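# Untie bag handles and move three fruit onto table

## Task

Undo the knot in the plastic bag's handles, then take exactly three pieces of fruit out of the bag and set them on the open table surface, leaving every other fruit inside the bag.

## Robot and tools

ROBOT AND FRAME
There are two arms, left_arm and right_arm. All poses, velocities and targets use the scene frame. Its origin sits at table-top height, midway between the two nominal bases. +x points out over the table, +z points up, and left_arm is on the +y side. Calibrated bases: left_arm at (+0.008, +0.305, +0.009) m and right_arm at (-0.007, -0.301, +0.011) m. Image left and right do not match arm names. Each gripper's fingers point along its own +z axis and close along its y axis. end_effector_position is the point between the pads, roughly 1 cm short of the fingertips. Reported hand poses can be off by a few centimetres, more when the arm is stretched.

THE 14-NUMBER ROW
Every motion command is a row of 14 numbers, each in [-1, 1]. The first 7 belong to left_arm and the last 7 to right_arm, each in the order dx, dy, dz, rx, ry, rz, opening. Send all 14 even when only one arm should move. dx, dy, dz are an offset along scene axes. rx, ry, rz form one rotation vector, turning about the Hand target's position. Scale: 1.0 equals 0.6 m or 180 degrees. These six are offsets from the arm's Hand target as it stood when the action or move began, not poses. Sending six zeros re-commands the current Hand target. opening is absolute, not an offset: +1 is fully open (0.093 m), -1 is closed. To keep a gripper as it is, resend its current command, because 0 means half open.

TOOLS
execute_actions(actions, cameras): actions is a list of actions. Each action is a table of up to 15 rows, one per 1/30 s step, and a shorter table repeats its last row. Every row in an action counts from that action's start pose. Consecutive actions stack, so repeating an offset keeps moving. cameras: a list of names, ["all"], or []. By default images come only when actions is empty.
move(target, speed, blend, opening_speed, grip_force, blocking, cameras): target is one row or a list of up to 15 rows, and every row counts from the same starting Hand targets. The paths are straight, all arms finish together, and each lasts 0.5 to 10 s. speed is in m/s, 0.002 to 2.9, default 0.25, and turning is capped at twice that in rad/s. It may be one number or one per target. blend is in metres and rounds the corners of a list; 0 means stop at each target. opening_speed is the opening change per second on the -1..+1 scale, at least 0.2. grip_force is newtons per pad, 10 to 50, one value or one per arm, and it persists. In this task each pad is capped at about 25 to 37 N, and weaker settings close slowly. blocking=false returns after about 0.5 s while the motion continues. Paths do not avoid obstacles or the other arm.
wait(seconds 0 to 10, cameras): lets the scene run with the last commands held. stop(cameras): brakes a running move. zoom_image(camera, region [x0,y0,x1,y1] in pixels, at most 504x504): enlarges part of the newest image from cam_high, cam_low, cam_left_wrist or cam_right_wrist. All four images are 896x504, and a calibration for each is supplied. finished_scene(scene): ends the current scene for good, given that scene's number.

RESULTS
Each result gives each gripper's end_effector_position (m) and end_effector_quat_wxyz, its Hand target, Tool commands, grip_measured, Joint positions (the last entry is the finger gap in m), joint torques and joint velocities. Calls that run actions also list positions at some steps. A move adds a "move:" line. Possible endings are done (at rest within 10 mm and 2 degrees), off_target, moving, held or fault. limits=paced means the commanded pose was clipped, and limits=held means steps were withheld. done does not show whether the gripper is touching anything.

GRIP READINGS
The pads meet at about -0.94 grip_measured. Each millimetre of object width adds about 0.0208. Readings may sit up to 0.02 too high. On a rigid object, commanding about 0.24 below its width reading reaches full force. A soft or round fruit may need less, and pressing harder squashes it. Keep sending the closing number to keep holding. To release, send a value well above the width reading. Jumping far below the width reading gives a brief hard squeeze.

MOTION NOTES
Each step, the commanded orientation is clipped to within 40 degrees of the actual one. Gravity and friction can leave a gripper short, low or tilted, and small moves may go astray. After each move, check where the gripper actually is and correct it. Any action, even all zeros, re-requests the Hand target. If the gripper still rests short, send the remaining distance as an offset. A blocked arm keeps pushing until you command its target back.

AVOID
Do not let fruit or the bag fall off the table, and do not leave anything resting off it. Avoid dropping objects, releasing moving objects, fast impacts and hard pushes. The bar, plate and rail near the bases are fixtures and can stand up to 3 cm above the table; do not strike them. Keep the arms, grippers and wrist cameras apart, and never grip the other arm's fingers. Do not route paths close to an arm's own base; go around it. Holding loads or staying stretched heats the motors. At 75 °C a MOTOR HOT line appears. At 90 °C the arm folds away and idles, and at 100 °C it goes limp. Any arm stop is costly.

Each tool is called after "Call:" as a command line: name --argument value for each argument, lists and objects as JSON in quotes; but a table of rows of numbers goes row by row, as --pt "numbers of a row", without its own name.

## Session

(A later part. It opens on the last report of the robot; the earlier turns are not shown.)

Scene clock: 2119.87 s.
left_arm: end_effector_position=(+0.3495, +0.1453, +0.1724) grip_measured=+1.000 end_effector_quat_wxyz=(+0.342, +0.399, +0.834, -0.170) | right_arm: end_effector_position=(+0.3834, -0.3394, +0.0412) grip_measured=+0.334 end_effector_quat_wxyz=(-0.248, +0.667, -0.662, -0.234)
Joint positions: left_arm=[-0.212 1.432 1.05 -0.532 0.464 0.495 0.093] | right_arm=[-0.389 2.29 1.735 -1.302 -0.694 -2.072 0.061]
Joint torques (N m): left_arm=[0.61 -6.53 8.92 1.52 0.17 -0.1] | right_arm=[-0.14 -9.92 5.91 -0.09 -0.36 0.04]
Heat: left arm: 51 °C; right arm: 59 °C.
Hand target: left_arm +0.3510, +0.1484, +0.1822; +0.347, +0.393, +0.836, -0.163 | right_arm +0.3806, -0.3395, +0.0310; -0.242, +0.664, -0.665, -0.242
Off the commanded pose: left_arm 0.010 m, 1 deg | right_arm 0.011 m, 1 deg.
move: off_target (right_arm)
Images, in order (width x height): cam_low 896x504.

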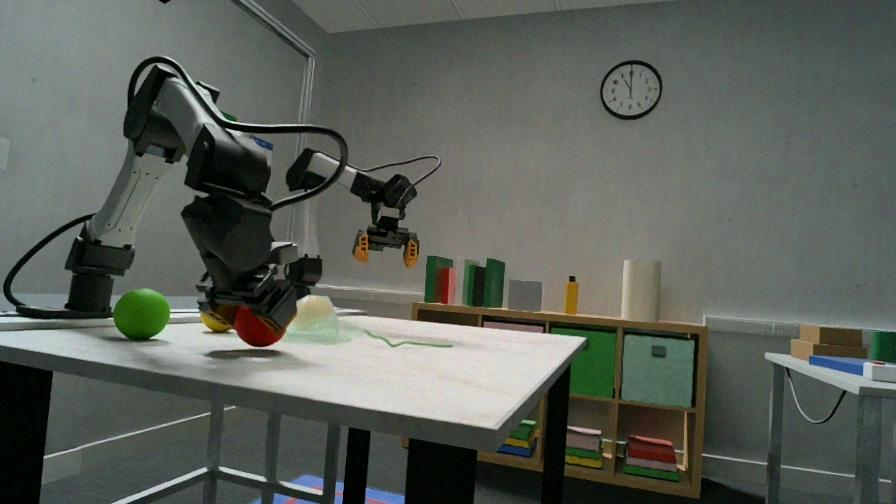

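Call:
move --target '[0,0,0,0,0,0,1,-0.003,0.0,-0.012,0,0,0,0.2]' --speed 0.03 --cameras '["cam_low"]'

Call:
zoom_image --camera "cam_low" --region '[150, 200, 400, 370]'

Scene clock: 2125.90 s.
left_arm: end_effector_position=(+0.3495, +0.1453, +0.1724) grip_measured=+1.000 end_effector_quat_wxyz=(+0.342, +0.399, +0.834, -0.170) | right_arm: end_effector_position=(+0.3818, -0.3390, +0.0369) grip_measured=+0.334 end_effector_quat_wxyz=(-0.248, +0.667, -0.662, -0.235)
Joint positions: left_arm=[-0.212 1.432 1.05 -0.532 0.464 0.495 0.093] | right_arm=[-0.389 2.29 1.717 -1.284 -0.694 -2.072 0.061]
Joint torques (N m): left_arm=[0.68 -6.45 8.95 1.52 0.18 -0.11] | right_arm=[-0.27 -9.4 5.27 0.02 -0.34 0]
Heat: left arm: 51 °C; right arm: 58 °C.
Hand target: left_arm +0.3510, +0.1484, +0.1822; +0.347, +0.393, +0.836, -0.163 | right_arm +0.3787, -0.3395, +0.0238; -0.242, +0.664, -0.665, -0.242
Off the commanded pose: left_arm 0.010 m, 1 deg | right_arm 0.013 m, 1 deg.
move: off_target (right_arm)
Images, in order (width x height): cam_low 896x504.

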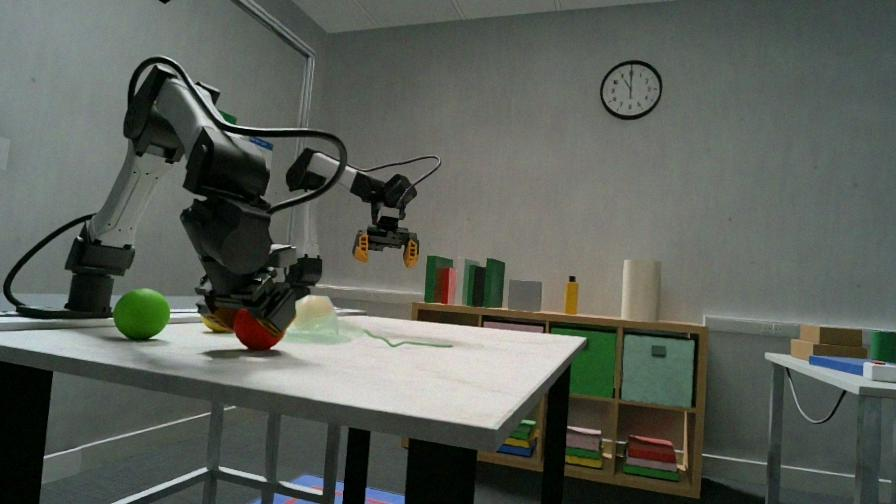

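Scaled by 2.016 from the camera's 896x504 image, which has a finer 1280x720 frame.

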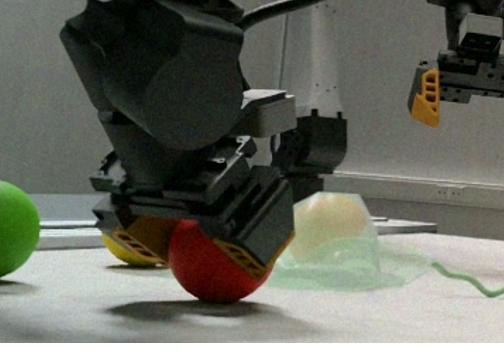

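Call:
move --pt "0 0 0 0 0 0 1 0 0 0.0 0 0 0 0.85" --pt "0 0 0 0 0 0 1 0 -0.06 0.09 0 0 0 0.85" --pt "0 0 0 0 0 0 1 -0.05 0.02 0.28 0 0 0 0.85" --speed '[0.05,0.06,0.12]' --opening_speed 0.3 --blend '[0,0.02,0]' --cameras '["all"]'

Call:
zoom_image --camera "cam_low" --region '[80, 200, 480, 370]'

Call:
zoom_image --camera "cam_high" --region '[340, 130, 490, 310]'

Scene clock: 2140.53 s.
left_arm: end_effector_position=(+0.3495, +0.1453, +0.1724) grip_measured=+1.000 end_effector_quat_wxyz=(+0.342, +0.399, +0.834, -0.170) | right_arm: end_effector_position=(+0.3549, -0.3315, +0.1847) grip_measured=+0.849 end_effector_quat_wxyz=(-0.268, +0.657, -0.683, -0.174)
Joint positions: left_arm=[-0.212 1.432 1.05 -0.532 0.464 0.495 0.093] | right_arm=[-0.417 1.956 1.817 -1.567 -0.689 -1.995 0.086]
Joint torques (N m): left_arm=[0.62 -6.45 8.94 1.53 0.19 -0.11] | right_arm=[-0.18 -11.86 6.32 -0.09 -0.58 0.06]
Heat: left arm: 51 °C; right arm: 56 °C.
Hand target: left_arm +0.3510, +0.1484, +0.1822; +0.347, +0.393, +0.836, -0.163 | right_arm +0.3488, -0.3274, +0.1919; -0.242, +0.664, -0.665, -0.242
Off the commanded pose: left_arm 0.010 m, 1 deg | right_arm 0.010 m, 9 deg.
joint sent to its limit (right arm) — joint 4 (wrist pitch), lower limit. The joint targets are off in orientation, not in position.
move: off_target (right_arm)
camera_calibration:
cam_left_wrist: T_world_to_cam=[[-0.786746, -0.617198, 0.0098458, 0.362143], [-0.581673, 0.735935, -0.346491, 0.195783], [0.206608, -0.278327, -0.938002, 0.218976], [0, 0, 0, 1]] pos_world=[0.353554, 0.140377, 0.269671]
cam_right_wrist: T_world_to_cam=[[0.990425, -0.0685201, 0.119847, -0.396486], [-0.0409838, -0.97493, -0.218703, -0.228485], [0.131829, 0.211697, -0.968404, 0.288137], [0, 0, 0, 1]] pos_world=[0.345341, -0.310922, 0.27658]

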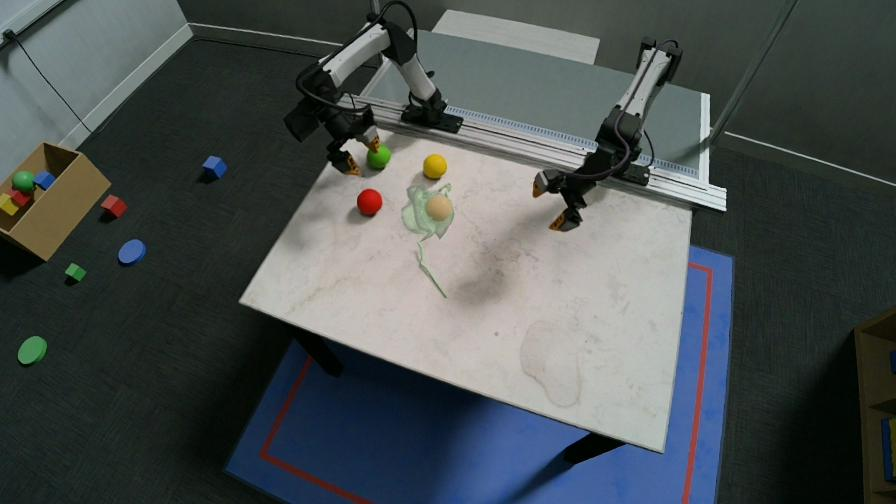

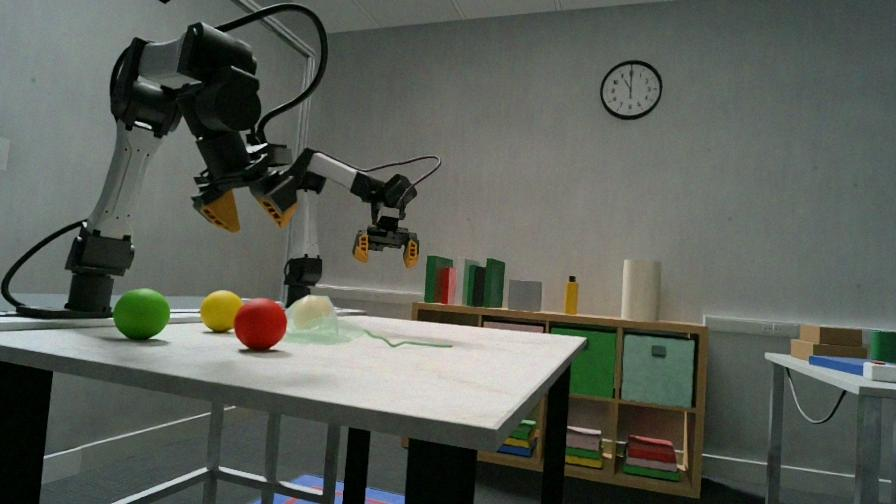

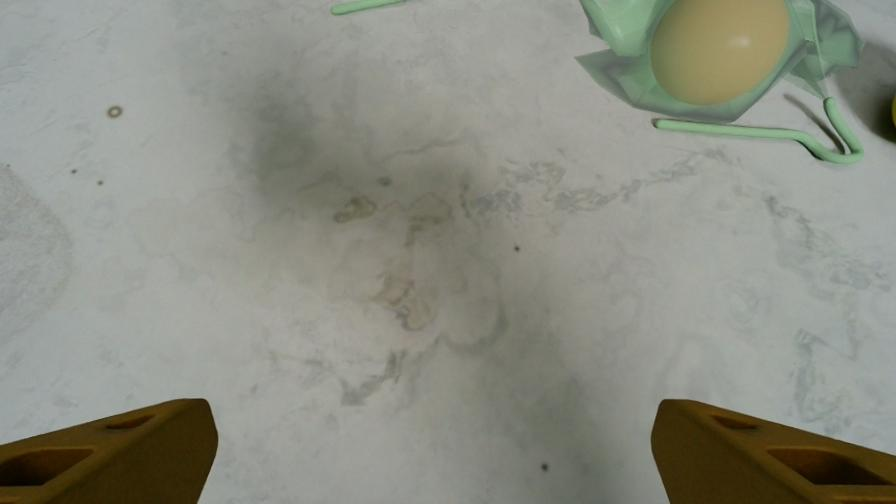

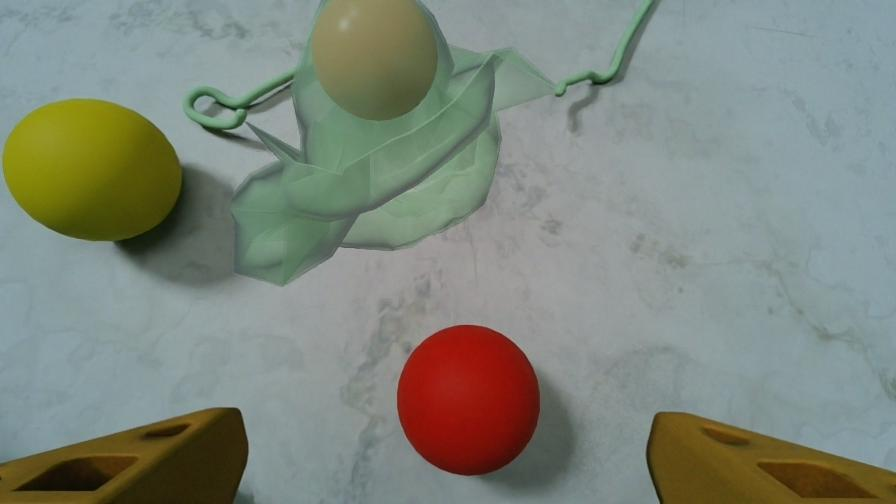

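Scaled by 1.260 from the camera's 896x504 image, which has a finer 1280x720 frame.

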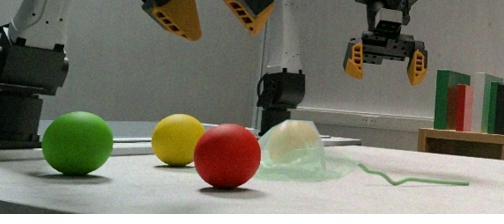

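Scaled by 2.800 from the camera's 896x504 image, which has a finer 1280x720 frame.

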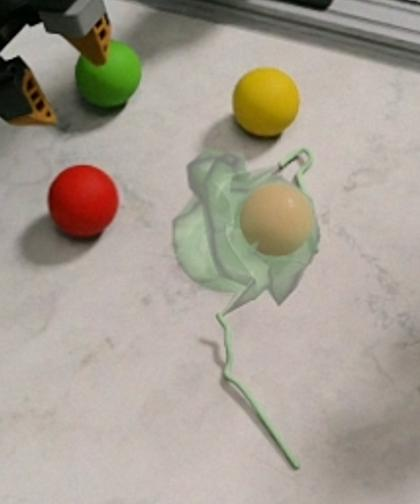

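Call:
finished_scene --scene 1

The scene is finished: the task was done.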